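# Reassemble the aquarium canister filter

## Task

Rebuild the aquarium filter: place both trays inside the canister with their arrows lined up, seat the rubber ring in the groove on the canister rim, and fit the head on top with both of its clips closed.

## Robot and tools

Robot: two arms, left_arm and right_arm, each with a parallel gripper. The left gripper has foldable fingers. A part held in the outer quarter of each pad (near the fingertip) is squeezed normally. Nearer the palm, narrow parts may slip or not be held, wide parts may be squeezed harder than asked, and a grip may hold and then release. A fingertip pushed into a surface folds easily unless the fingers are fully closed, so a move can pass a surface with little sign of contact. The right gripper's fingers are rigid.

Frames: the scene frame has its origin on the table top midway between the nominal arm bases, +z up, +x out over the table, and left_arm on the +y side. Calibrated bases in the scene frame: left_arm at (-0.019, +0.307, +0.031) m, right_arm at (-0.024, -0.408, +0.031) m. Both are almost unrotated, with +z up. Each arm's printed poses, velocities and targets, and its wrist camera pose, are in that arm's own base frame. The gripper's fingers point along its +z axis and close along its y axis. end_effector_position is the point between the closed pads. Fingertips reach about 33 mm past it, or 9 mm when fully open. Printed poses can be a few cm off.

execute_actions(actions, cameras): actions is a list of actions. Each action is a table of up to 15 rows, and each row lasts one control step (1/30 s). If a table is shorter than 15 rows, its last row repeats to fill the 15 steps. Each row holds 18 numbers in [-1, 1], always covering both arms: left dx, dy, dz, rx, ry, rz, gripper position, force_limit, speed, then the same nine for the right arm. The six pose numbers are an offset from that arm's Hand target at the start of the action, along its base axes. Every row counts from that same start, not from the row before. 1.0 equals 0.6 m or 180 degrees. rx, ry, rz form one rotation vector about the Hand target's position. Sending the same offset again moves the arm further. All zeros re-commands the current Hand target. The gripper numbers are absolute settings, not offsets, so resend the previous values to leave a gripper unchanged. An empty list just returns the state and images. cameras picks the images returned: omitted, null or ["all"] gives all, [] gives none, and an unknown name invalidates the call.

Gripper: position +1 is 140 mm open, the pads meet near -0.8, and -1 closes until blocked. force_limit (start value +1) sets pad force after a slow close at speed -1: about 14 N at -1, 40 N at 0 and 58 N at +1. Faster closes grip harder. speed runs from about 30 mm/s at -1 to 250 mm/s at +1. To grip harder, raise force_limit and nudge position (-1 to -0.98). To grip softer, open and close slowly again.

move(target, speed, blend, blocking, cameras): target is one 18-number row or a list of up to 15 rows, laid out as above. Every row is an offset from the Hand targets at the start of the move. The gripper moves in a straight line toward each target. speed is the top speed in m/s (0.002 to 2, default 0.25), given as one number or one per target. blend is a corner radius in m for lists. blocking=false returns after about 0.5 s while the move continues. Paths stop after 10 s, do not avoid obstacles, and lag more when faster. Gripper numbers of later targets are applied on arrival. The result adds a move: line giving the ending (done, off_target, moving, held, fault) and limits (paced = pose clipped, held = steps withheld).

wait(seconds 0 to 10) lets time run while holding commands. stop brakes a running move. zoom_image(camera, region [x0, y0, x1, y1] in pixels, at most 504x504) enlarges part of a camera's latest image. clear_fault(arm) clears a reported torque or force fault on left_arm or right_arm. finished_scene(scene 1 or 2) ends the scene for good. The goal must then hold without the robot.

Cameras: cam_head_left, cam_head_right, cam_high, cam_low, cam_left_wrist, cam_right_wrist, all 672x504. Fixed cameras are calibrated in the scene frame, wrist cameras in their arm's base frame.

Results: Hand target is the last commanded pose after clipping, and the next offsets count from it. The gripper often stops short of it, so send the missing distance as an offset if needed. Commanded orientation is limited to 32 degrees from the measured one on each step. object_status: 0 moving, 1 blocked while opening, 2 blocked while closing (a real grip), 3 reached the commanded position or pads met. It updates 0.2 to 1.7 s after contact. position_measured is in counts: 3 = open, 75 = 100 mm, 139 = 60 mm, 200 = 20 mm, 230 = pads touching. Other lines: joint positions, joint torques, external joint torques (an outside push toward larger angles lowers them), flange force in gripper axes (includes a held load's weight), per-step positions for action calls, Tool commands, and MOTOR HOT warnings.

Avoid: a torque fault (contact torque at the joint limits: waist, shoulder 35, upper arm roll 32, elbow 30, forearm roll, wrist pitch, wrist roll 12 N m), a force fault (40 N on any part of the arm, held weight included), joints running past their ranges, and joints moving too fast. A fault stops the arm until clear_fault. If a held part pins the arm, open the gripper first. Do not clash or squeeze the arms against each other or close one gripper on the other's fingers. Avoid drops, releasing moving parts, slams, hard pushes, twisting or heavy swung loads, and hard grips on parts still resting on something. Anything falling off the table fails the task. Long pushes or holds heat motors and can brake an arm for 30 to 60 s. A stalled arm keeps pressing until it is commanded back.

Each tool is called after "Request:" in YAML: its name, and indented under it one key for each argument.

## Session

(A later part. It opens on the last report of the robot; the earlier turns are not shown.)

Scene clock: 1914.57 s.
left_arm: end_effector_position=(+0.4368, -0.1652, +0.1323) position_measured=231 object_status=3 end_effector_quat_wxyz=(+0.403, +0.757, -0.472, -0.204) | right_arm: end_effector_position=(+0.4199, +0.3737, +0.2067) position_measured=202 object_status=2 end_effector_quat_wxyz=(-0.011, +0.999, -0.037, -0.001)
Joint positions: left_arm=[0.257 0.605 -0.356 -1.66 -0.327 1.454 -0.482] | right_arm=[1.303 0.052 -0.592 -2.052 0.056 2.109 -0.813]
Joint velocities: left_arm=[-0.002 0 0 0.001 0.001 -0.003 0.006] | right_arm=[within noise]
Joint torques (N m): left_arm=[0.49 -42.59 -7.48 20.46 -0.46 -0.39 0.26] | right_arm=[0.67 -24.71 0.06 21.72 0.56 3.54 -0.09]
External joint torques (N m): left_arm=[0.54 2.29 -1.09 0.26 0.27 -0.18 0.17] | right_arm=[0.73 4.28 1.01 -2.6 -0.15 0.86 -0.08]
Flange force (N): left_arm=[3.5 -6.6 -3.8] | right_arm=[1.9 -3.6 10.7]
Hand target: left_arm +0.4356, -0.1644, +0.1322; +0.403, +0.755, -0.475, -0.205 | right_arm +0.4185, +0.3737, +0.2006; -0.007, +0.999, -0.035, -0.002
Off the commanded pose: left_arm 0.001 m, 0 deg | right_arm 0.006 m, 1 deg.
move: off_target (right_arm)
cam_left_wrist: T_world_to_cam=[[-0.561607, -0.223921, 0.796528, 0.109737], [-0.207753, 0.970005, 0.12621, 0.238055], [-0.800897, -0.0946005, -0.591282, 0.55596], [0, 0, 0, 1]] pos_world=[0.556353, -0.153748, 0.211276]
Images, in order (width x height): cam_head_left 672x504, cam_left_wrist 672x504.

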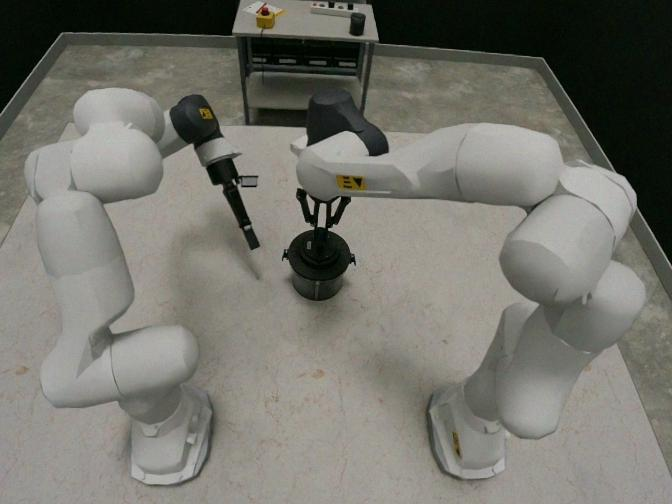

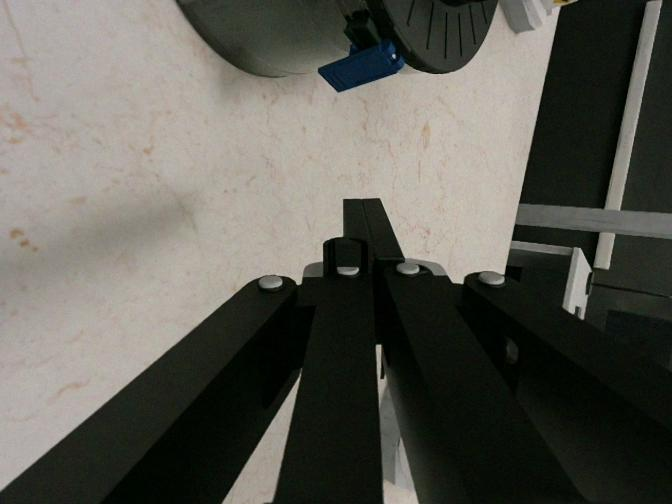

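Request:
move:
  target: [0.01,-0.05,-0.06,-0.03,0.053,-0.067,-1,-0.5,-1,0,0,0.0,0,0,0,-1,0,-1]
  speed: 0.1
  cameras: ["cam_left_wrist"]

Request:
zoom_image:
  camera: "cam_left_wrist"
  region: [280, 0, 460, 135]

Scene clock: 1932.17 s.
left_arm: end_effector_position=(+0.4428, -0.1953, +0.0963) position_measured=231 object_status=3 end_effector_quat_wxyz=(+0.453, +0.664, -0.523, -0.284) | right_arm: end_effector_position=(+0.4199, +0.3738, +0.2067) position_measured=202 object_status=2 end_effector_quat_wxyz=(-0.011, +0.999, -0.037, -0.001)
Joint positions: left_arm=[0.136 1 -0.385 -1.201 -0.236 1.172 -0.467] | right_arm=[1.303 0.052 -0.592 -2.052 0.056 2.108 -0.813]
Joint velocities: left_arm=[0 0 0.001 -0.001 0.001 -0.004 0.001] | right_arm=[within noise]
Joint torques (N m): left_arm=[-0.11 -50 -9.91 19.73 -0.84 -1.05 0.23] | right_arm=[0.66 -24.72 0.09 21.53 0.55 3.57 -0.11]
External joint torques (N m): left_arm=[0.01 2.41 -0.97 0.45 0.3 -0.18 0.14] | right_arm=[0.7 4.35 1.04 -2.85 -0.16 0.88 -0.11]
Flange force (N): left_arm=[5.1 -9.5 -9.6] | right_arm=[1.5 -3.1 11.2]
Hand target: left_arm +0.4416, -0.1944, +0.0962; +0.453, +0.662, -0.525, -0.286 | right_arm +0.4185, +0.3737, +0.2006; -0.007, +0.999, -0.035, -0.002
Off the commanded pose: left_arm 0.002 m, 0 deg | right_arm 0.006 m, 1 deg.
move: off_target (right_arm)
cam_left_wrist: T_world_to_cam=[[-0.448504, -0.0343078, 0.893122, 0.112656], [0.0162986, 0.998783, 0.0465513, 0.187075], [-0.893632, 0.0354351, -0.447399, 0.589271], [0, 0, 0, 1]] pos_world=[0.574069, -0.203863, 0.154315]

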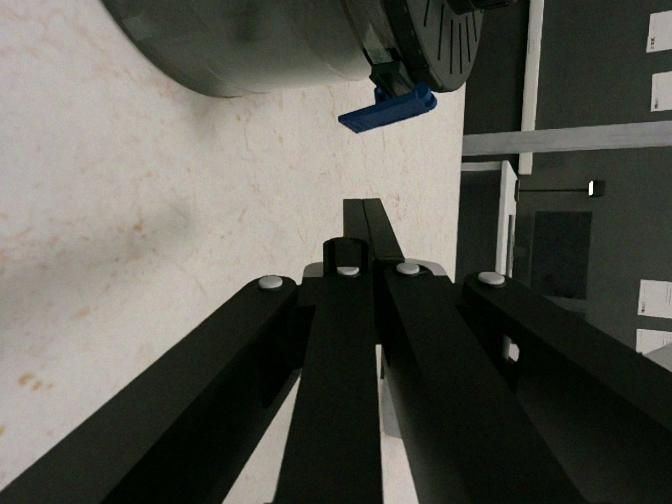

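Scaled by 2.800 from the camera's image (finer frame: 960x720).

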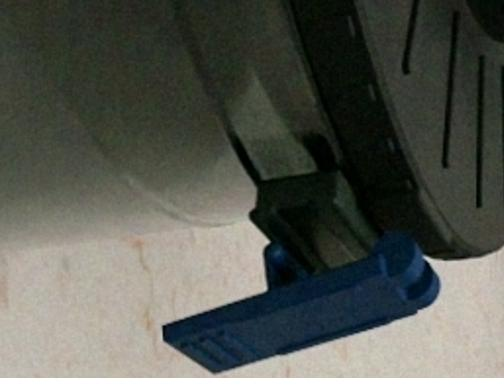

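Request:
zoom_image:
  camera: "cam_left_wrist"
  region: [330, 40, 450, 135]

Scaled by 4.200 from the camera's image (finer frame: 960x720).

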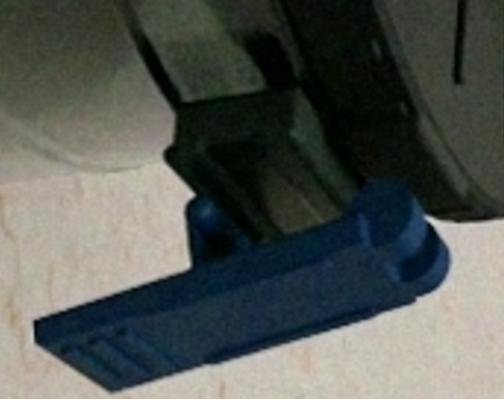

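Request:
move:
  target: [0.0,-0.01,0.045,0,0.125,0,-1,-0.5,-1,0,0,0.0,0,0,0,-1,0,-1]
  speed: 0.1
  cameras: ["cam_left_wrist"]

Request:
zoom_image:
  camera: "cam_left_wrist"
  region: [280, 0, 460, 135]

Scene clock: 1971.07 s.
left_arm: end_effector_position=(+0.4408, -0.2019, +0.1238) position_measured=231 object_status=3 end_effector_quat_wxyz=(+0.548, +0.613, -0.422, -0.383) | right_arm: end_effector_position=(+0.4199, +0.3738, +0.2067) position_measured=202 object_status=2 end_effector_quat_wxyz=(-0.011, +0.999, -0.037, -0.001)
Joint positions: left_arm=[0.075 1.484 -0.459 -0.503 -0.383 0.689 -0.814] | right_arm=[1.303 0.053 -0.592 -2.052 0.056 2.108 -0.813]
Joint velocities: left_arm=[-0.001 -0.001 0 0 0.001 0.001 -0.005] | right_arm=[within noise]
Joint torques (N m): left_arm=[0.99 -52.98 -8.88 18.53 -1.82 -1.71 -0.01] | right_arm=[0.63 -24.77 0.09 21.5 0.58 3.59 -0.1]
External joint torques (N m): left_arm=[0.97 2.53 -1.33 0.25 0.34 -0.19 -0.11] | right_arm=[0.6 4.18 0.98 -2.83 -0.13 0.91 -0.09]
Flange force (N): left_arm=[0.0 0.0 0.0] | right_arm=[1.2 -2.6 11.1]
Hand target: left_arm +0.4416, -0.2004, +0.1232; +0.546, +0.593, -0.427, -0.410 | right_arm +0.4185, +0.3737, +0.2006; -0.007, +0.999, -0.035, -0.002
Off the commanded pose: left_arm 0.002 m, 4 deg | right_arm 0.006 m, 1 deg.
elbow stopped short (left arm): the move would have taken joint 4 (elbow) straighter than the controller allows.
move: off_target (left_arm, right_arm)
cam_left_wrist: T_world_to_cam=[[-0.110214, -0.0365645, 0.993235, -0.0750122], [-0.0149516, 0.999271, 0.0351276, 0.207719], [-0.993795, -0.010979, -0.11068, 0.593165], [0, 0, 0, 1]] pos_world=[0.584323, -0.203798, 0.13286]

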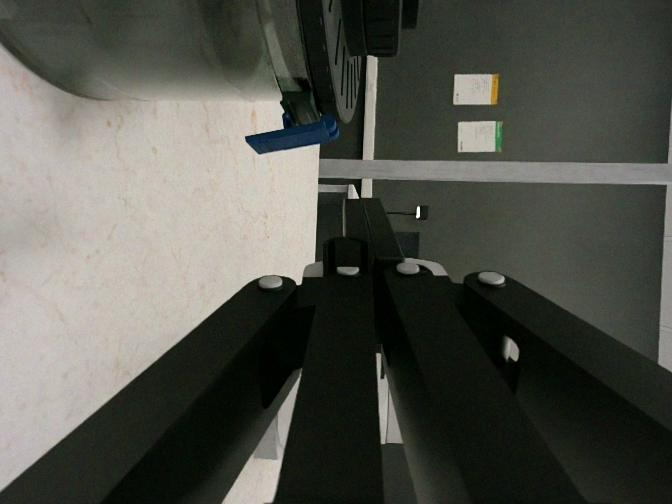

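Scaled by 2.800 from the camera's image (finer frame: 960x720).

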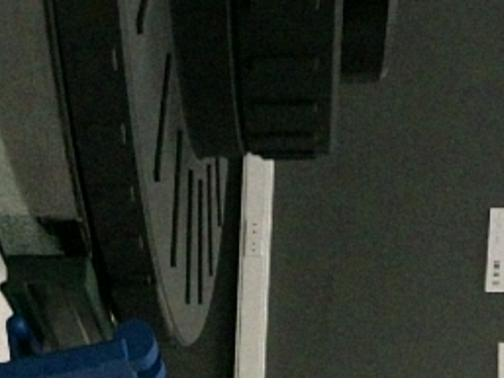

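Request:
zoom_image:
  camera: "cam_left_wrist"
  region: [230, 60, 360, 160]

Request:
zoom_image:
  camera: "cam_left_wrist"
  region: [240, 0, 370, 100]

Scaled by 3.877 from the camera's image (finer frame: 960x720).

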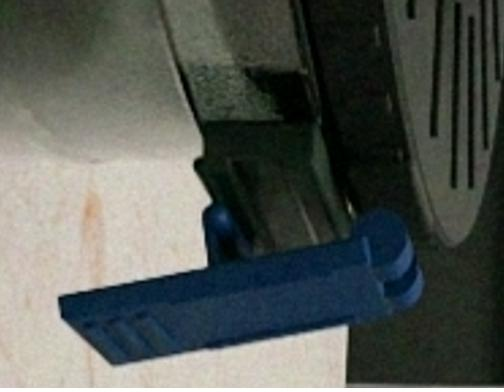

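Scaled by 3.877 from the camera's image (finer frame: 960x720).

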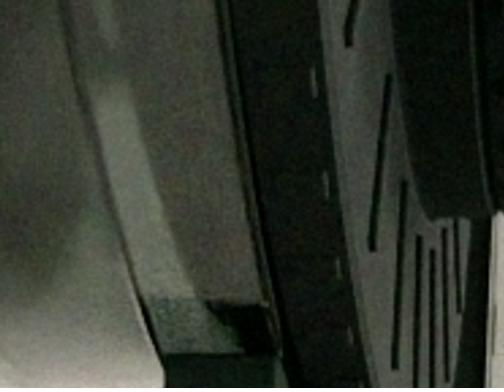

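Request:
move:
  target: [0,0,0,0,0,0,-1,-0.5,-1,0,0,-0.0145,0,0,0,-1,0,-1]
  speed: 0.02
  cameras: ["cam_left_wrist"]

Request:
zoom_image:
  camera: "cam_left_wrist"
  region: [230, 60, 360, 160]

Request:
zoom_image:
  camera: "cam_left_wrist"
  region: [240, 0, 370, 100]

Scene clock: 1992.00 s.
left_arm: end_effector_position=(+0.4402, -0.2013, +0.1247) position_measured=231 object_status=3 end_effector_quat_wxyz=(+0.548, +0.611, -0.422, -0.384) | right_arm: end_effector_position=(+0.4199, +0.3737, +0.2066) position_measured=202 object_status=2 end_effector_quat_wxyz=(-0.012, +0.999, -0.038, -0.001)
Joint positions: left_arm=[0.085 1.491 -0.499 -0.503 -0.353 0.689 -0.826] | right_arm=[1.303 0.051 -0.592 -2.055 0.056 2.112 -0.813]
Joint velocities: left_arm=[0 -0.001 -0.001 -0.001 0.001 -0.001 -0.004] | right_arm=[within noise]
Joint torques (N m): left_arm=[1.09 -52.89 -9.27 17.95 -1.82 -1.42 -0.02] | right_arm=[1.13 -17.75 1.52 15.58 1.76 5.24 -0.34]
External joint torques (N m): left_arm=[1.31 2.44 -1.21 0.18 0.38 0.08 -0.12] | right_arm=[1.09 11.14 2.36 -8.77 1.05 2.55 -0.34]
Flange force (N): left_arm=[0.0 0.0 0.0] | right_arm=[3.3 -5.5 32.9]
Hand target: left_arm +0.4416, -0.2004, +0.1232; +0.546, +0.593, -0.427, -0.410 | right_arm +0.4185, +0.3737, +0.1919; -0.007, +0.999, -0.035, -0.002
Off the commanded pose: left_arm 0.002 m, 4 deg | right_arm 0.015 m, 1 deg.
elbow stopped short (left arm): the move would have taken joint 4 (elbow) straighter than the controller allows.
move: off_target (left_arm, right_arm)
cam_left_wrist: T_world_to_cam=[[-0.107094, -0.0356404, 0.99361, -0.0771447], [-0.0125551, 0.999326, 0.0344922, 0.206193], [-0.99417, -0.00878097, -0.10747, 0.592869], [0, 0, 0, 1]] pos_world=[0.58374, -0.203597, 0.133255]

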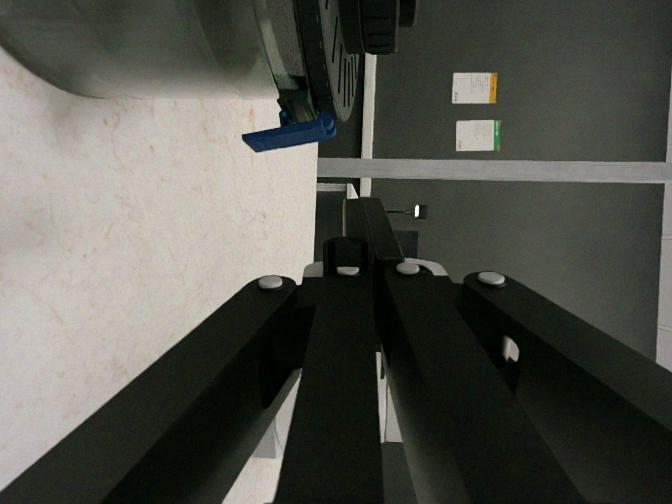

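Scaled by 3.877 from the camera's image (finer frame: 960x720).

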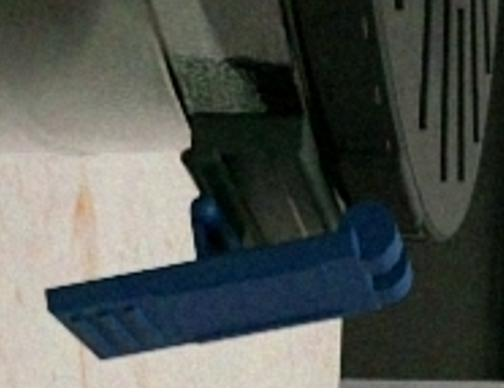

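Scaled by 3.877 from the camera's image (finer frame: 960x720).

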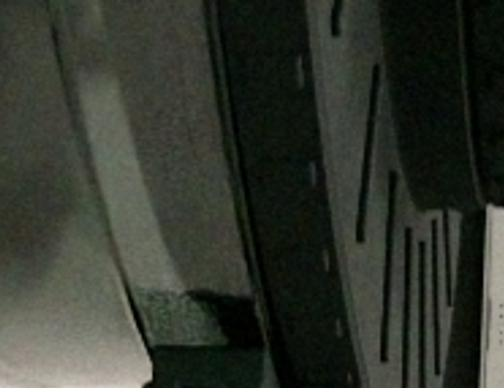

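Request:
move:
  target: [-0.1,-0.01,-0.03,0,0,0,-1,-0.5,-1,0,0,0.0145,0,0,0,-1,0,-1]
  speed: 0.1
  cameras: ["cam_left_wrist"]

Request:
zoom_image:
  camera: "cam_left_wrist"
  region: [180, 0, 360, 135]

Scene clock: 2012.43 s.
left_arm: end_effector_position=(+0.3813, -0.2068, +0.1062) position_measured=231 object_status=3 end_effector_quat_wxyz=(+0.547, +0.592, -0.425, -0.412) | right_arm: end_effector_position=(+0.4199, +0.3737, +0.2067) position_measured=202 object_status=2 end_effector_quat_wxyz=(-0.011, +0.999, -0.037, -0.001)
Joint positions: left_arm=[0.18 1.22 -0.475 -1.124 -0.298 0.944 -0.678] | right_arm=[1.303 0.052 -0.592 -2.052 0.056 2.109 -0.813]
Joint velocities: left_arm=[0 -0.001 0 0 0 0.002 0.004] | right_arm=[within noise]
Joint torques (N m): left_arm=[0.99 -50.69 -13.22 15.6 -1.49 -1.57 0.35] | right_arm=[0.64 -24.69 0.13 21.68 0.6 3.55 -0.02]
External joint torques (N m): left_arm=[1.09 1.15 -1.48 -0.61 0.32 0.34 0.25] | right_arm=[0.56 4.46 0.97 -2.8 -0.12 0.85 -0.02]
Flange force (N): left_arm=[-1.8 -0.6 3.3] | right_arm=[1.9 -3.5 11.2]
Hand target: left_arm +0.3816, -0.2064, +0.1052; +0.546, +0.593, -0.427, -0.410 | right_arm +0.4185, +0.3737, +0.2006; -0.007, +0.999, -0.035, -0.002
Off the commanded pose: left_arm 0.001 m, 0 deg | right_arm 0.006 m, 1 deg.
move: off_target (right_arm)
cam_left_wrist: T_world_to_cam=[[-0.064938, -0.0327171, 0.997353, -0.0812143], [0.0387478, 0.998626, 0.0352818, 0.19171], [-0.997137, 0.0409364, -0.0635811, 0.53893], [0, 0, 0, 1]] pos_world=[0.524685, -0.216166, 0.108501]

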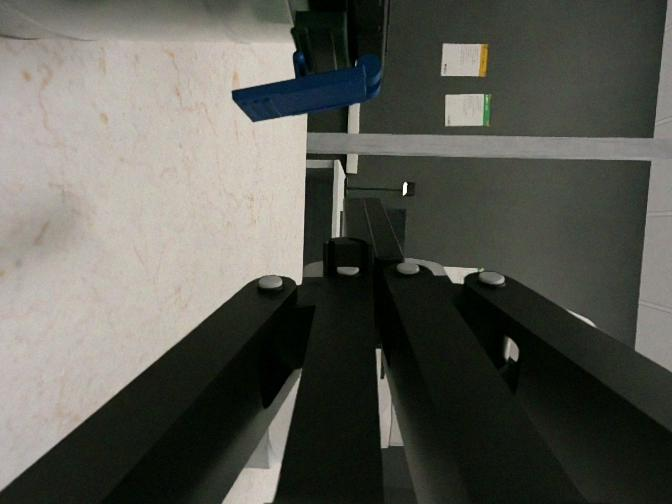

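Scaled by 2.800 from the camera's image (finer frame: 960x720).

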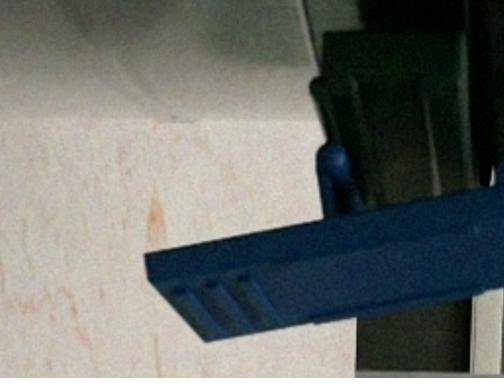

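Request:
zoom_image:
  camera: "cam_left_wrist"
  region: [270, 10, 390, 110]

Scaled by 4.200 from the camera's image (finer frame: 960x720).

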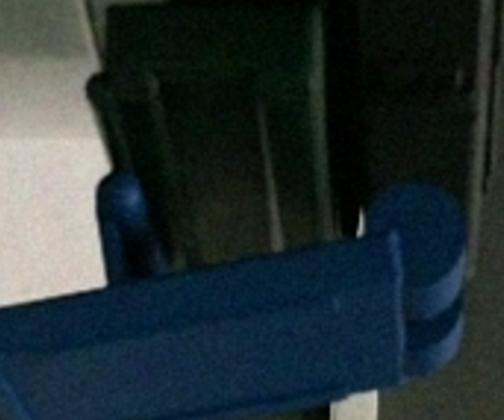

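Request:
move:
  target: [0,0.1,0.0,0,0,0,-1,-0.5,-1,0.0022,0,0.02,0,0,0,-1,0,-1]
  speed: 0.1
  cameras: ["cam_left_wrist"]

Request:
move:
  target: [0,0.0,0.15,0,0,0,-1,-0.5,-1,0,0,0.25,0,0,0,-1,0,-1]
  speed: 0.1

Scene clock: 2046.03 s.
left_arm: end_effector_position=(+0.3828, -0.1478, +0.1046) position_measured=231 object_status=3 end_effector_quat_wxyz=(+0.546, +0.595, -0.425, -0.409) | right_arm: end_effector_position=(+0.4186, +0.3723, +0.2077) position_measured=202 object_status=2 end_effector_quat_wxyz=(-0.005, +0.999, -0.036, -0.004)
Joint positions: left_arm=[0.261 1.201 -0.463 -1.143 -0.223 0.907 -0.613] | right_arm=[1.304 0.058 -0.592 -2.04 0.052 2.088 -0.813]
Joint velocities: left_arm=[-0.001 0.001 0.001 0 0.001 0.001 0.005] | right_arm=[within noise]
Joint torques (N m): left_arm=[0.86 -49.88 -12.67 15.63 -1.27 -2.22 0.34] | right_arm=[0.31 -33.58 -0.69 27.42 0.27 2.3 0.05]
External joint torques (N m): left_arm=[1.06 1.59 -1.45 -0.47 0.32 -0.24 0.24] | right_arm=[0.31 -4.4 0.32 3.06 -0.44 -0.36 0.06]
Flange force (N): left_arm=[-0.4 -2.0 -1.6] | right_arm=[-4.2 2.9 -10.7]
Hand target: left_arm +0.3816, -0.1464, +0.1052; +0.546, +0.593, -0.427, -0.410 | right_arm +0.4198, +0.3737, +0.2126; -0.007, +0.999, -0.035, -0.002
Off the commanded pose: left_arm 0.002 m, 0 deg | right_arm 0.005 m, 0 deg.
move: off_target (right_arm)
cam_left_wrist: T_world_to_cam=[[-0.0718758, -0.0347524, 0.996808, -0.0750819], [0.033469, 0.998746, 0.0372333, 0.134642], [-0.996852, 0.0360384, -0.0706225, 0.537845], [0, 0, 0, 1]] pos_world=[0.526249, -0.156466, 0.107813]

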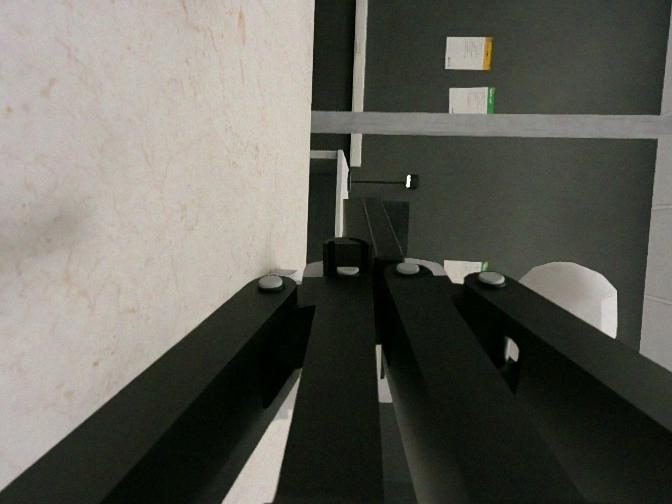

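Scene clock: 2048.30 s.
left_arm: end_effector_position=(+0.3822, -0.1465, +0.1935) position_measured=231 object_status=3 end_effector_quat_wxyz=(+0.545, +0.594, -0.429, -0.408) | right_arm: end_effector_position=(+0.4190, +0.3717, +0.3568) position_measured=202 object_status=2 end_effector_quat_wxyz=(-0.002, +0.999, -0.033, -0.005)
Joint positions: left_arm=[0.294 1.021 -0.484 -1.243 -0.302 0.841 -0.66] | right_arm=[1.312 -0.003 -0.591 -1.717 0.009 1.71 -0.785]
Joint velocities: left_arm=[-0.001 0.001 0.001 0 0 -0.002 -0.005] | right_arm=[0.002 0 0 0 0.001 -0.004 0.001]
Joint torques (N m): left_arm=[0.74 -48.82 -12.32 16.71 -2.08 -2.15 -0.1] | right_arm=[0.46 -32.13 0.79 29.02 0.79 3 0.28]
External joint torques (N m): left_arm=[0.56 1.5 -1.25 -0.63 -0.36 -0.26 -0.2] | right_arm=[0.46 -4.51 0.74 4.18 -0.02 0.37 0.28]
Flange force (N): left_arm=[1.1 -0.9 -1.2] | right_arm=[-3.1 0.8 -9.5]
Hand target: left_arm +0.3816, -0.1464, +0.1952; +0.546, +0.593, -0.427, -0.410 | right_arm +0.4198, +0.3737, +0.3626; -0.007, +0.999, -0.035, -0.002
Off the commanded pose: left_arm 0.002 m, 0 deg | right_arm 0.006 m, 1 deg.
move: off_target (right_arm)
cam_left_wrist: T_world_to_cam=[[-0.076704, -0.0298821, 0.996606, -0.161185], [0.0389401, 0.998698, 0.0329419, 0.128777], [-0.996293, 0.0413347, -0.0754405, 0.545036], [0, 0, 0, 1]] pos_world=[0.525637, -0.155955, 0.197514]
cam_right_wrist: T_world_to_cam=[[-0.0585629, -0.998114, -0.0183961, 0.410364], [-0.945286, 0.04952, 0.322463, 0.273645], [-0.320944, 0.0362739, -0.946403, 0.599796], [0, 0, 0, 1]] pos_world=[0.475206, 0.374282, 0.486958]

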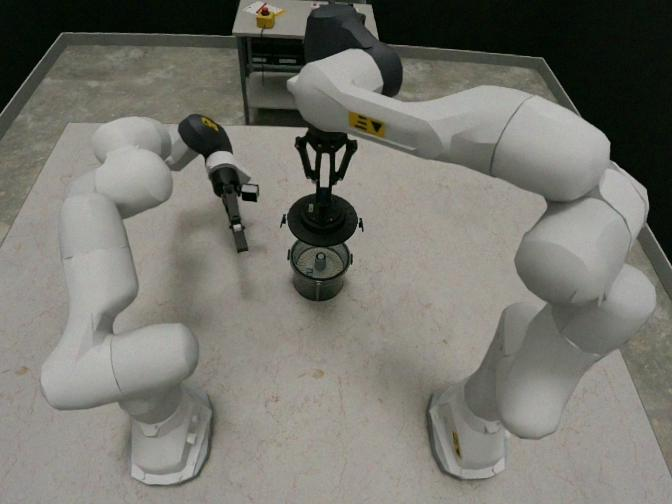

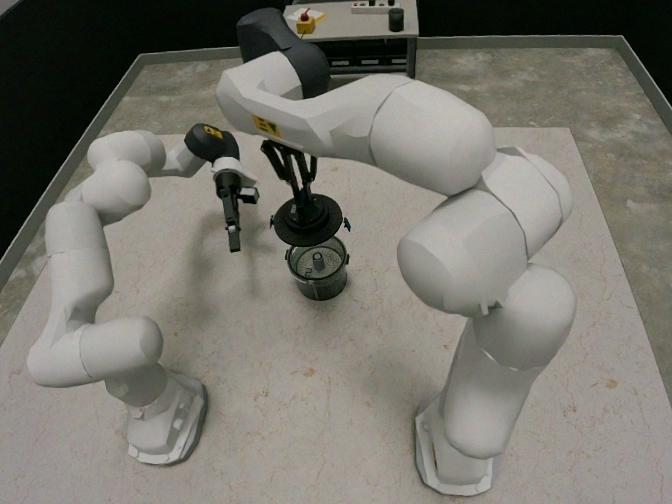

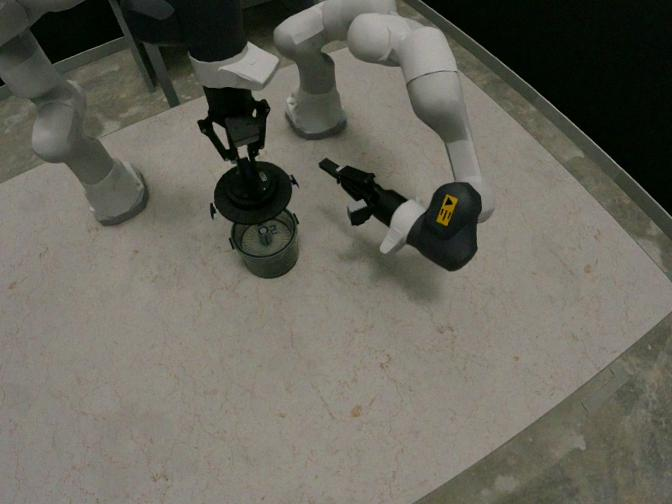

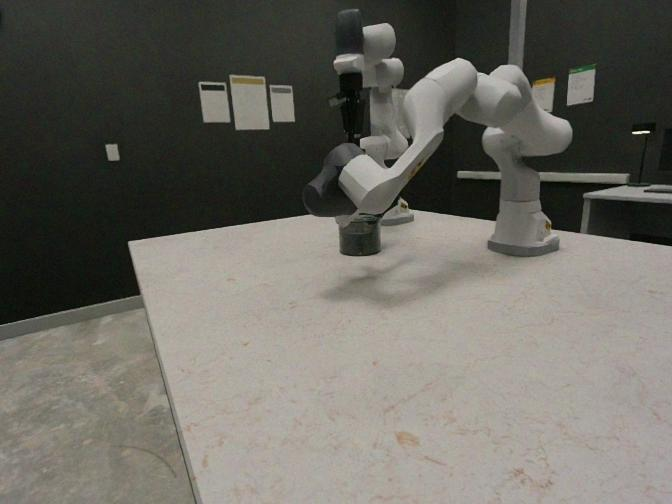

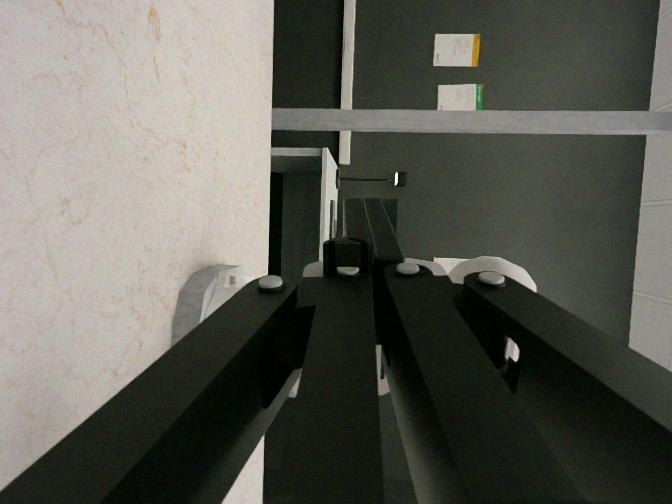

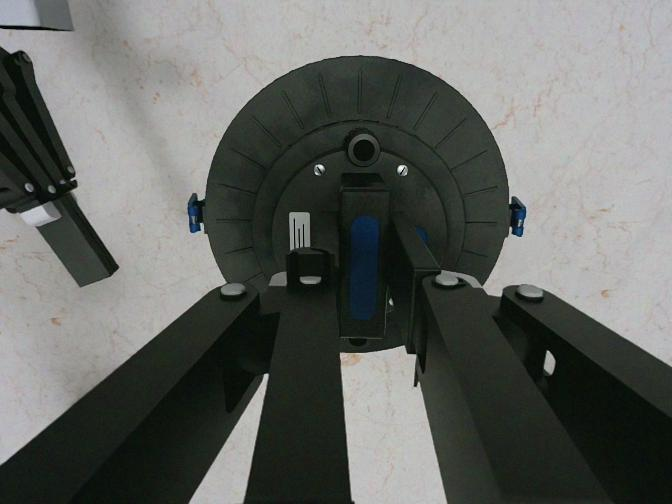

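Request:
zoom_image:
  camera: "cam_head_left"
  region: [275, 225, 365, 305]

Request:
zoom_image:
  camera: "cam_high"
  region: [210, 180, 310, 280]

Request:
zoom_image:
  camera: "cam_low"
  region: [330, 190, 390, 260]

Scaled by 5.600 from the camera's image (finer frame: 960x720).

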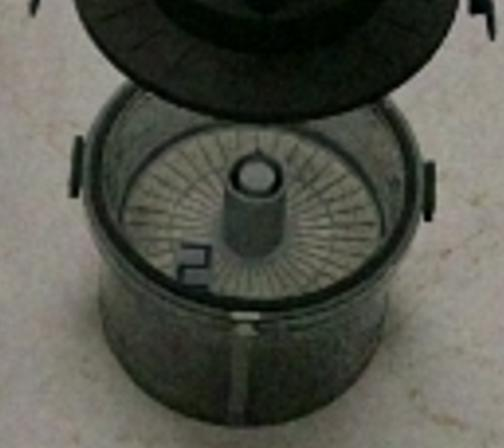

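Scaled by 5.040 from the camera's image (finer frame: 960x720).

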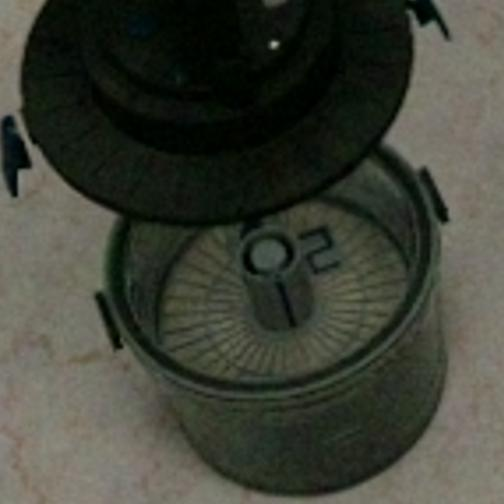

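Scaled by 7.200 from the camera's image (finer frame: 960x720).

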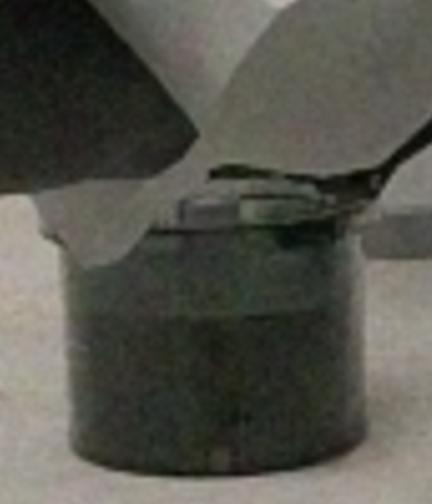

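Request:
move:
  target: [0.167,-0.03,-0.09,0,0,0.361,-1,-0.5,-1,0,0,0.0,0,0,0,-1,0,-1]
  speed: 0.2
  cameras: ["cam_left_wrist"]

Request:
zoom_image:
  camera: "cam_left_wrist"
  region: [200, 0, 600, 260]

Scene clock: 2072.57 s.
left_arm: end_effector_position=(+0.4804, -0.1643, +0.1411) position_measured=231 object_status=3 end_effector_quat_wxyz=(+0.681, +0.729, -0.041, -0.056) | right_arm: end_effector_position=(+0.4189, +0.3715, +0.3568) position_measured=202 object_status=2 end_effector_quat_wxyz=(-0.002, +0.999, -0.033, -0.005)
Joint positions: left_arm=[0.634 0.663 -0.358 -2.032 -1.011 1.584 -0.544] | right_arm=[1.312 -0.003 -0.591 -1.717 0.009 1.709 -0.785]
Joint velocities: left_arm=[-0.001 0 0.002 0 0.001 0.002 0.007] | right_arm=[within noise]
Joint torques (N m): left_arm=[0.92 -38.84 -8.88 13.69 -1.58 -1.66 0.39] | right_arm=[0.47 -32.23 0.76 28.69 0.81 2.94 0.27]
External joint torques (N m): left_arm=[0.83 0.98 -1.23 -0.72 -0.35 0.43 0.29] | right_arm=[0.33 -4.57 0.57 3.8 -0.02 0.3 0.27]
Flange force (N): left_arm=[-1.1 -1.2 2.1] | right_arm=[-3.9 2.0 -8.6]
Hand target: left_arm +0.4818, -0.1644, +0.1412; +0.681, +0.729, -0.041, -0.052 | right_arm +0.4198, +0.3737, +0.3626; -0.007, +0.999, -0.035, -0.002
Off the commanded pose: left_arm 0.001 m, 0 deg | right_arm 0.006 m, 1 deg.
move: off_target (right_arm)
cam_left_wrist: T_world_to_cam=[[0.0031363, -0.0767263, 0.997047, -0.148074], [-0.886181, 0.461752, 0.038321, 0.49989], [-0.463329, -0.883684, -0.0665452, 0.230342], [0, 0, 0, 1]] pos_world=[0.550182, -0.0386373, 0.143809]

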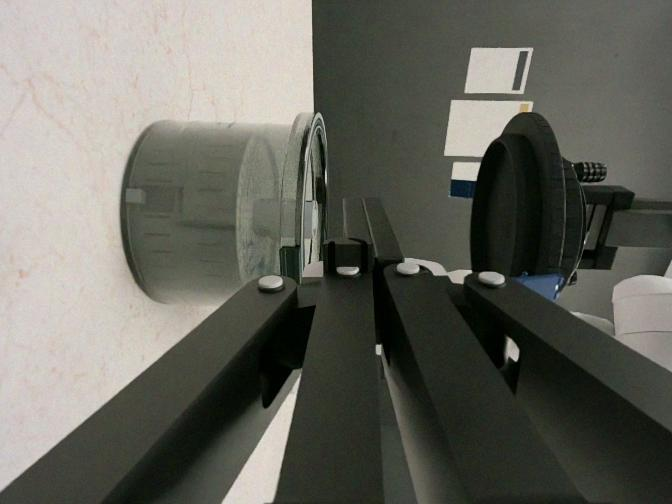

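Scaled by 1.260 from the camera's image (finer frame: 960x720).

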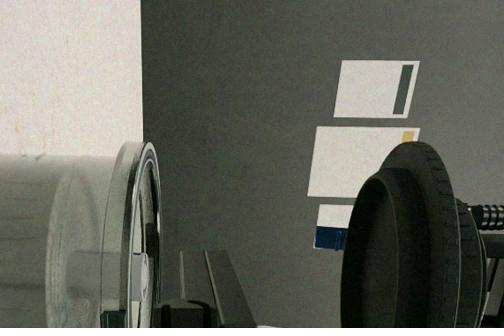

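Request:
zoom_image:
  camera: "cam_left_wrist"
  region: [220, 100, 350, 290]

Request:
zoom_image:
  camera: "cam_left_wrist"
  region: [450, 100, 610, 320]

Scaled by 2.653 from the camera's image (finer frame: 960x720).

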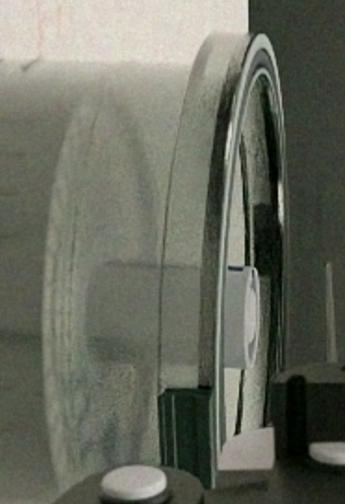

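Scaled by 2.291 from the camera's image (finer frame: 960x720).

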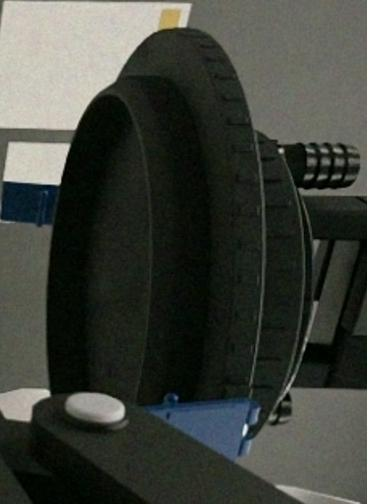

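Request:
move:
  target: [0.0,0.05,0.1,-0.1,0.048,0,-1,-0.5,-1,0,-0.08,0.2,0.194,0,0.0,-1,0,-1]
  speed: 0.12
  cameras: ["cam_left_wrist","cam_head_left"]

Request:
zoom_image:
  camera: "cam_left_wrist"
  region: [250, 0, 650, 300]

Scene clock: 2106.87 s.
left_arm: end_effector_position=(+0.4809, -0.1347, +0.1994) position_measured=231 object_status=3 end_effector_quat_wxyz=(+0.786, +0.611, +0.000, -0.098) | right_arm: end_effector_position=(+0.4158, +0.3238, +0.4718) position_measured=202 object_status=2 end_effector_quat_wxyz=(-0.294, +0.955, -0.035, -0.021)
Joint positions: left_arm=[0.749 0.815 -0.396 -1.939 -1.049 1.327 -0.651] | right_arm=[1.315 -0.511 -0.724 -1.987 0.176 1.924 -0.931]
Joint velocities: left_arm=[0 0 -0.001 0 0.002 -0.002 -0.007] | right_arm=[0.001 -0.001 -0.002 0.001 0.001 0.002 -0.005]
Joint torques (N m): left_arm=[1.01 -38.65 -11.56 12.64 -1.91 -3.1 -0.02] | right_arm=[0.8 -14.44 11.75 28.02 2.78 4.65 -0.29]
External joint torques (N m): left_arm=[1.02 2.13 -1.35 0.06 -0.35 -0.24 -0.11] | right_arm=[0.95 -6.44 1.76 4.18 1.34 1.68 -0.23]
Flange force (N): left_arm=[4.1 -2.5 -2.4] | right_arm=[-8.5 1.0 -6.3]
Hand target: left_arm +0.4818, -0.1344, +0.2012; +0.788, +0.608, +0.002, -0.099 | right_arm +0.4198, +0.3257, +0.4826; -0.306, +0.951, -0.033, -0.012
Off the commanded pose: left_arm 0.002 m, 0 deg | right_arm 0.012 m, 2 deg.
move: off_target (right_arm)
cam_left_wrist: T_world_to_cam=[[0.142944, 0.227795, 0.96316, -0.223263], [-0.884057, 0.466917, 0.0207744, 0.487602], [-0.444983, -0.854458, 0.268127, 0.189057], [0, 0, 0, 1]] pos_world=[0.547109, -0.0152705, 0.154217]
Images, in order (width x height): cam_head_left 672x504, cam_left_wrist 672x504.

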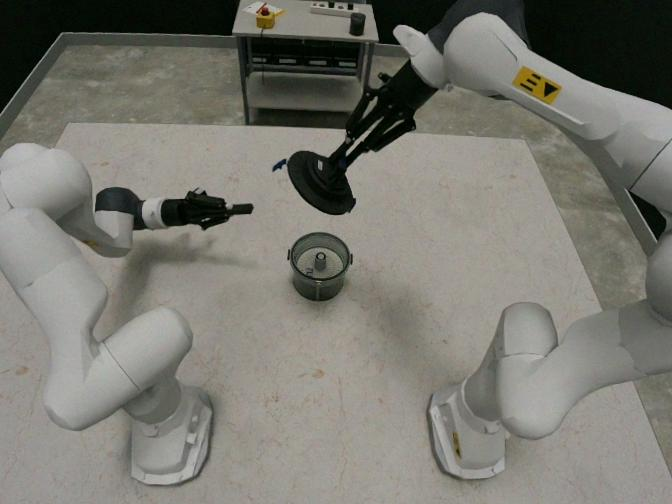

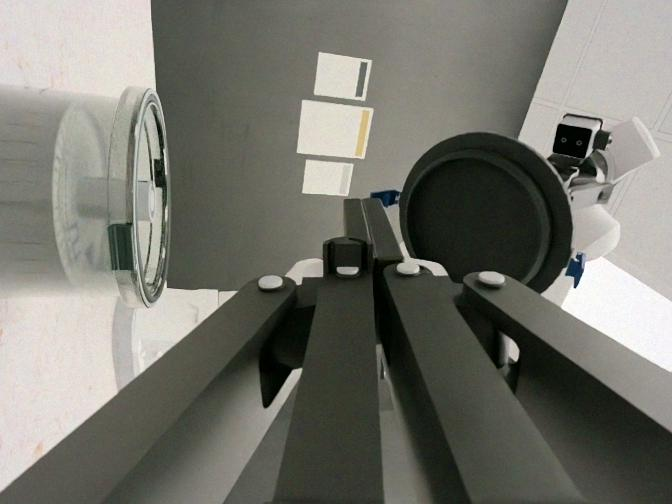

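Scaled by 1.260 from the camera's image (finer frame: 960x720).

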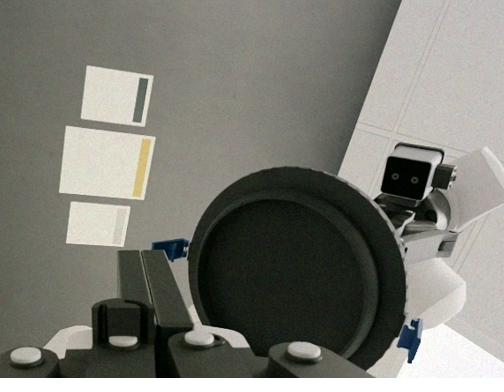

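Request:
zoom_image:
  camera: "cam_left_wrist"
  region: [380, 110, 620, 300]

Scaled by 2.100 from the camera's image (finer frame: 960x720).

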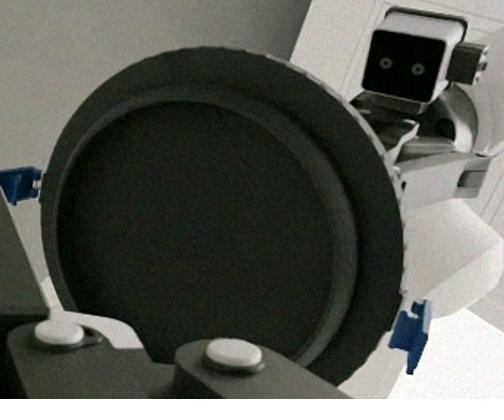

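Request:
move:
  target: [0.0,0.0,-0.1,0.1,-0.048,0,-1,-0.5,-1,0,0,0,0,0,0.0,-1,0,-1]
  speed: 0.15
  cameras: ["cam_left_wrist","cam_right_wrist"]

Request:
zoom_image:
  camera: "cam_left_wrist"
  region: [140, 110, 340, 310]

Scene clock: 2129.23 s.
left_arm: end_effector_position=(+0.4827, -0.1349, +0.1429) position_measured=231 object_status=3 end_effector_quat_wxyz=(+0.683, +0.727, -0.039, -0.053) | right_arm: end_effector_position=(+0.4158, +0.3239, +0.4719) position_measured=202 object_status=2 end_effector_quat_wxyz=(-0.294, +0.955, -0.034, -0.020)
Joint positions: left_arm=[0.67 0.679 -0.34 -1.995 -0.976 1.54 -0.552] | right_arm=[1.316 -0.512 -0.725 -1.988 0.176 1.925 -0.933]
Joint velocities: left_arm=[-0.001 0.001 0 0 0.001 0.001 0.006] | right_arm=[within noise]
Joint torques (N m): left_arm=[0.07 -39.66 -8.18 13.83 -0.98 -1.68 0.3] | right_arm=[0.81 -13.63 11.65 28.15 2.8 4.47 -0.24]
External joint torques (N m): left_arm=[-0.01 1.02 -0.68 -0.82 0.3 0.4 0.2] | right_arm=[0.87 -5.87 1.62 4.5 1.37 1.53 -0.18]
Flange force (N): left_arm=[-0.8 -2.0 1.7] | right_arm=[-5.9 -1.0 -7.1]
Hand target: left_arm +0.4818, -0.1344, +0.1412; +0.681, +0.729, -0.041, -0.052 | right_arm +0.4198, +0.3257, +0.4826; -0.306, +0.951, -0.033, -0.012
Off the commanded pose: left_arm 0.002 m, 0 deg | right_arm 0.012 m, 2 deg.
move: off_target (right_arm)
cam_left_wrist: T_world_to_cam=[[0.00288011, -0.0716222, 0.997428, -0.14684], [-0.889294, 0.455971, 0.0353098, 0.489361], [-0.457327, -0.887108, -0.06238, 0.253556], [0, 0, 0, 1]] pos_world=[0.551567, -0.00871987, 0.145]
cam_right_wrist: T_world_to_cam=[[-0.0698355, -0.816792, -0.57269, 0.572095], [-0.941808, -0.135249, 0.307744, 0.301188], [-0.328818, 0.560855, -0.759816, 0.454744], [0, 0, 0, 1]] pos_world=[0.473142, 0.252973, 0.580466]

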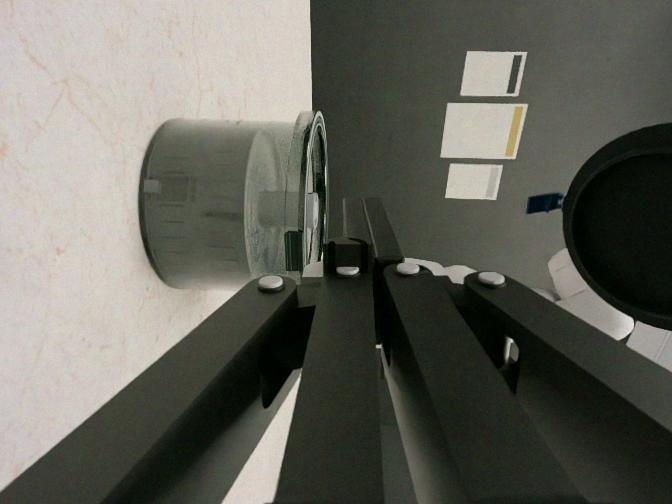

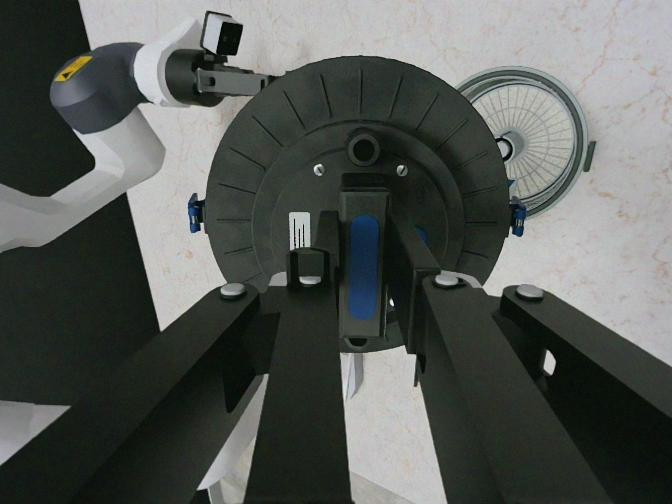

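Scaled by 2.520 from the camera's image (finer frame: 960x720).

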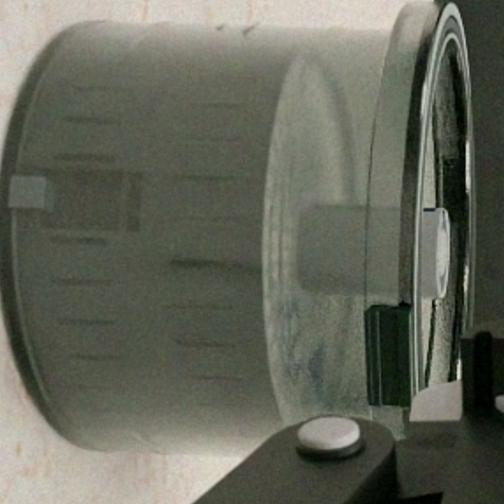

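Request:
move:
  target: [-0.03,-0.075,-0.1,0,0,0,-1,-0.5,-1,0,0,0,0,0,0.0,-1,0,-1]
  speed: 0.12
  cameras: ["cam_left_wrist"]

Request:
zoom_image:
  camera: "cam_left_wrist"
  region: [180, 50, 360, 190]

Request:
zoom_image:
  camera: "cam_left_wrist"
  region: [180, 150, 360, 290]

Scene clock: 2142.20 s.
left_arm: end_effector_position=(+0.4624, -0.1791, +0.0818) position_measured=231 object_status=3 end_effector_quat_wxyz=(+0.681, +0.729, -0.042, -0.055) | right_arm: end_effector_position=(+0.4158, +0.3239, +0.4719) position_measured=202 object_status=2 end_effector_quat_wxyz=(-0.294, +0.955, -0.034, -0.020)
Joint positions: left_arm=[0.609 0.776 -0.347 -2.038 -0.998 1.662 -0.454] | right_arm=[1.316 -0.512 -0.725 -1.988 0.176 1.925 -0.933]
Joint velocities: left_arm=[0 0 0.001 0 0 0.001 0.005] | right_arm=[within noise]
Joint torques (N m): left_arm=[0.84 -38.02 -9.73 11.7 -1.38 -1.79 0.26] | right_arm=[0.81 -13.52 11.74 28.24 2.79 4.45 -0.26]
External joint torques (N m): left_arm=[0.7 1.96 -1.43 -0.27 -0.41 0.4 0.16] | right_arm=[0.7 -5.79 1.48 4.6 1.34 1.52 -0.2]
Flange force (N): left_arm=[2.0 -3.8 1.7] | right_arm=[-5.2 -1.2 -7.4]
Hand target: left_arm +0.4638, -0.1794, +0.0812; +0.681, +0.729, -0.041, -0.052 | right_arm +0.4198, +0.3257, +0.4826; -0.306, +0.951, -0.033, -0.012
Off the commanded pose: left_arm 0.002 m, 0 deg | right_arm 0.012 m, 2 deg.
move: off_target (right_arm)
cam_left_wrist: T_world_to_cam=[[0.0020431, -0.077489, 0.996991, -0.0895836], [-0.886245, 0.46168, 0.0376992, 0.493122], [-0.463212, -0.883656, -0.067731, 0.205018], [0, 0, 0, 1]] pos_world=[0.532177, -0.0534404, 0.0846098]

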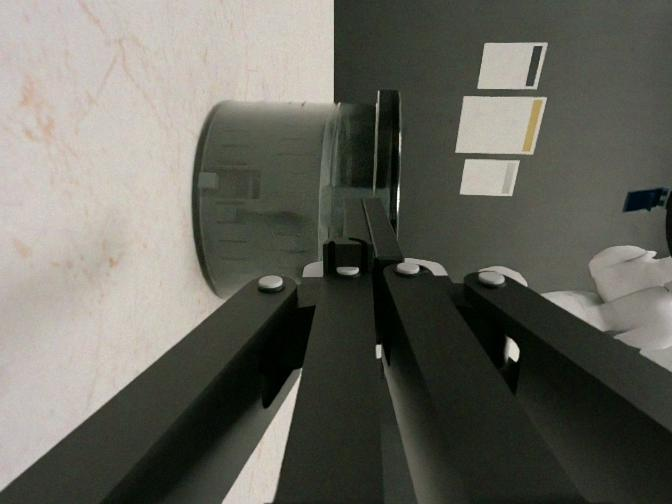

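Scaled by 2.800 from the camera's image (finer frame: 960x720).

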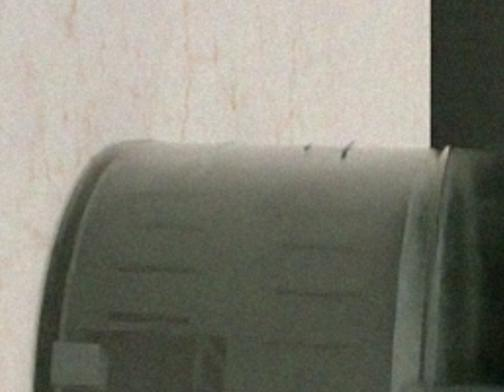

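Scaled by 2.800 from the camera's image (finer frame: 960x720).

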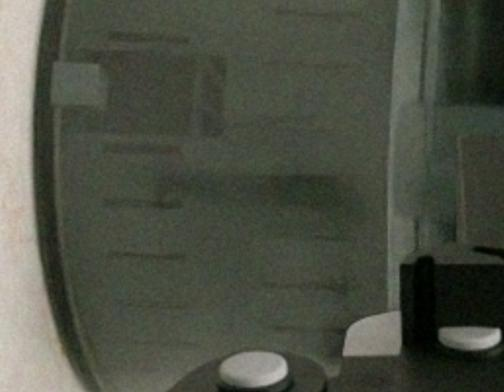

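Request:
move:
  target: [0.0,0.05,0.1,0,0,0,-1,-0.5,-1,0,-0.36,0,-0.194,0,0.0,-1,0,-1]
  speed: 0.2
  cameras: []

Scene clock: 2170.80 s.
left_arm: end_effector_position=(+0.4658, -0.1500, +0.1409) position_measured=231 object_status=3 end_effector_quat_wxyz=(+0.681, +0.730, -0.042, -0.049) | right_arm: end_effector_position=(+0.4189, +0.1096, +0.4783) position_measured=202 object_status=2 end_effector_quat_wxyz=(-0.005, +0.999, -0.040, -0.007)
Joint positions: left_arm=[0.664 0.637 -0.347 -2.074 -0.995 1.572 -0.51] | right_arm=[1.174 -0.44 -0.669 -1.727 -0.257 1.373 -0.988]
Joint velocities: left_arm=[0.002 -0.001 0 -0.001 0 0 -0.004] | right_arm=[0.001 0 0.001 0 -0.002 -0.003 -0.007]
Joint torques (N m): left_arm=[0.72 -37.98 -7.59 13.34 -0.87 -2.35 -0.13] | right_arm=[0.79 -11.71 10.32 25.66 0.49 2.94 -0.11]
External joint torques (N m): left_arm=[0.67 0.84 -0.49 -0.61 0.3 -0.24 -0.24] | right_arm=[0.78 -3.67 2.02 3.88 -0.37 0.3 -0.11]
Flange force (N): left_arm=[-0.5 -0.7 -0.6] | right_arm=[-5.7 2.0 -8.2]
Hand target: left_arm +0.4638, -0.1494, +0.1412; +0.681, +0.729, -0.041, -0.052 | right_arm +0.4198, +0.1097, +0.4826; -0.007, +0.999, -0.035, -0.002
Off the commanded pose: left_arm 0.002 m, 0 deg | right_arm 0.004 m, 1 deg.
move: off_target (right_arm)


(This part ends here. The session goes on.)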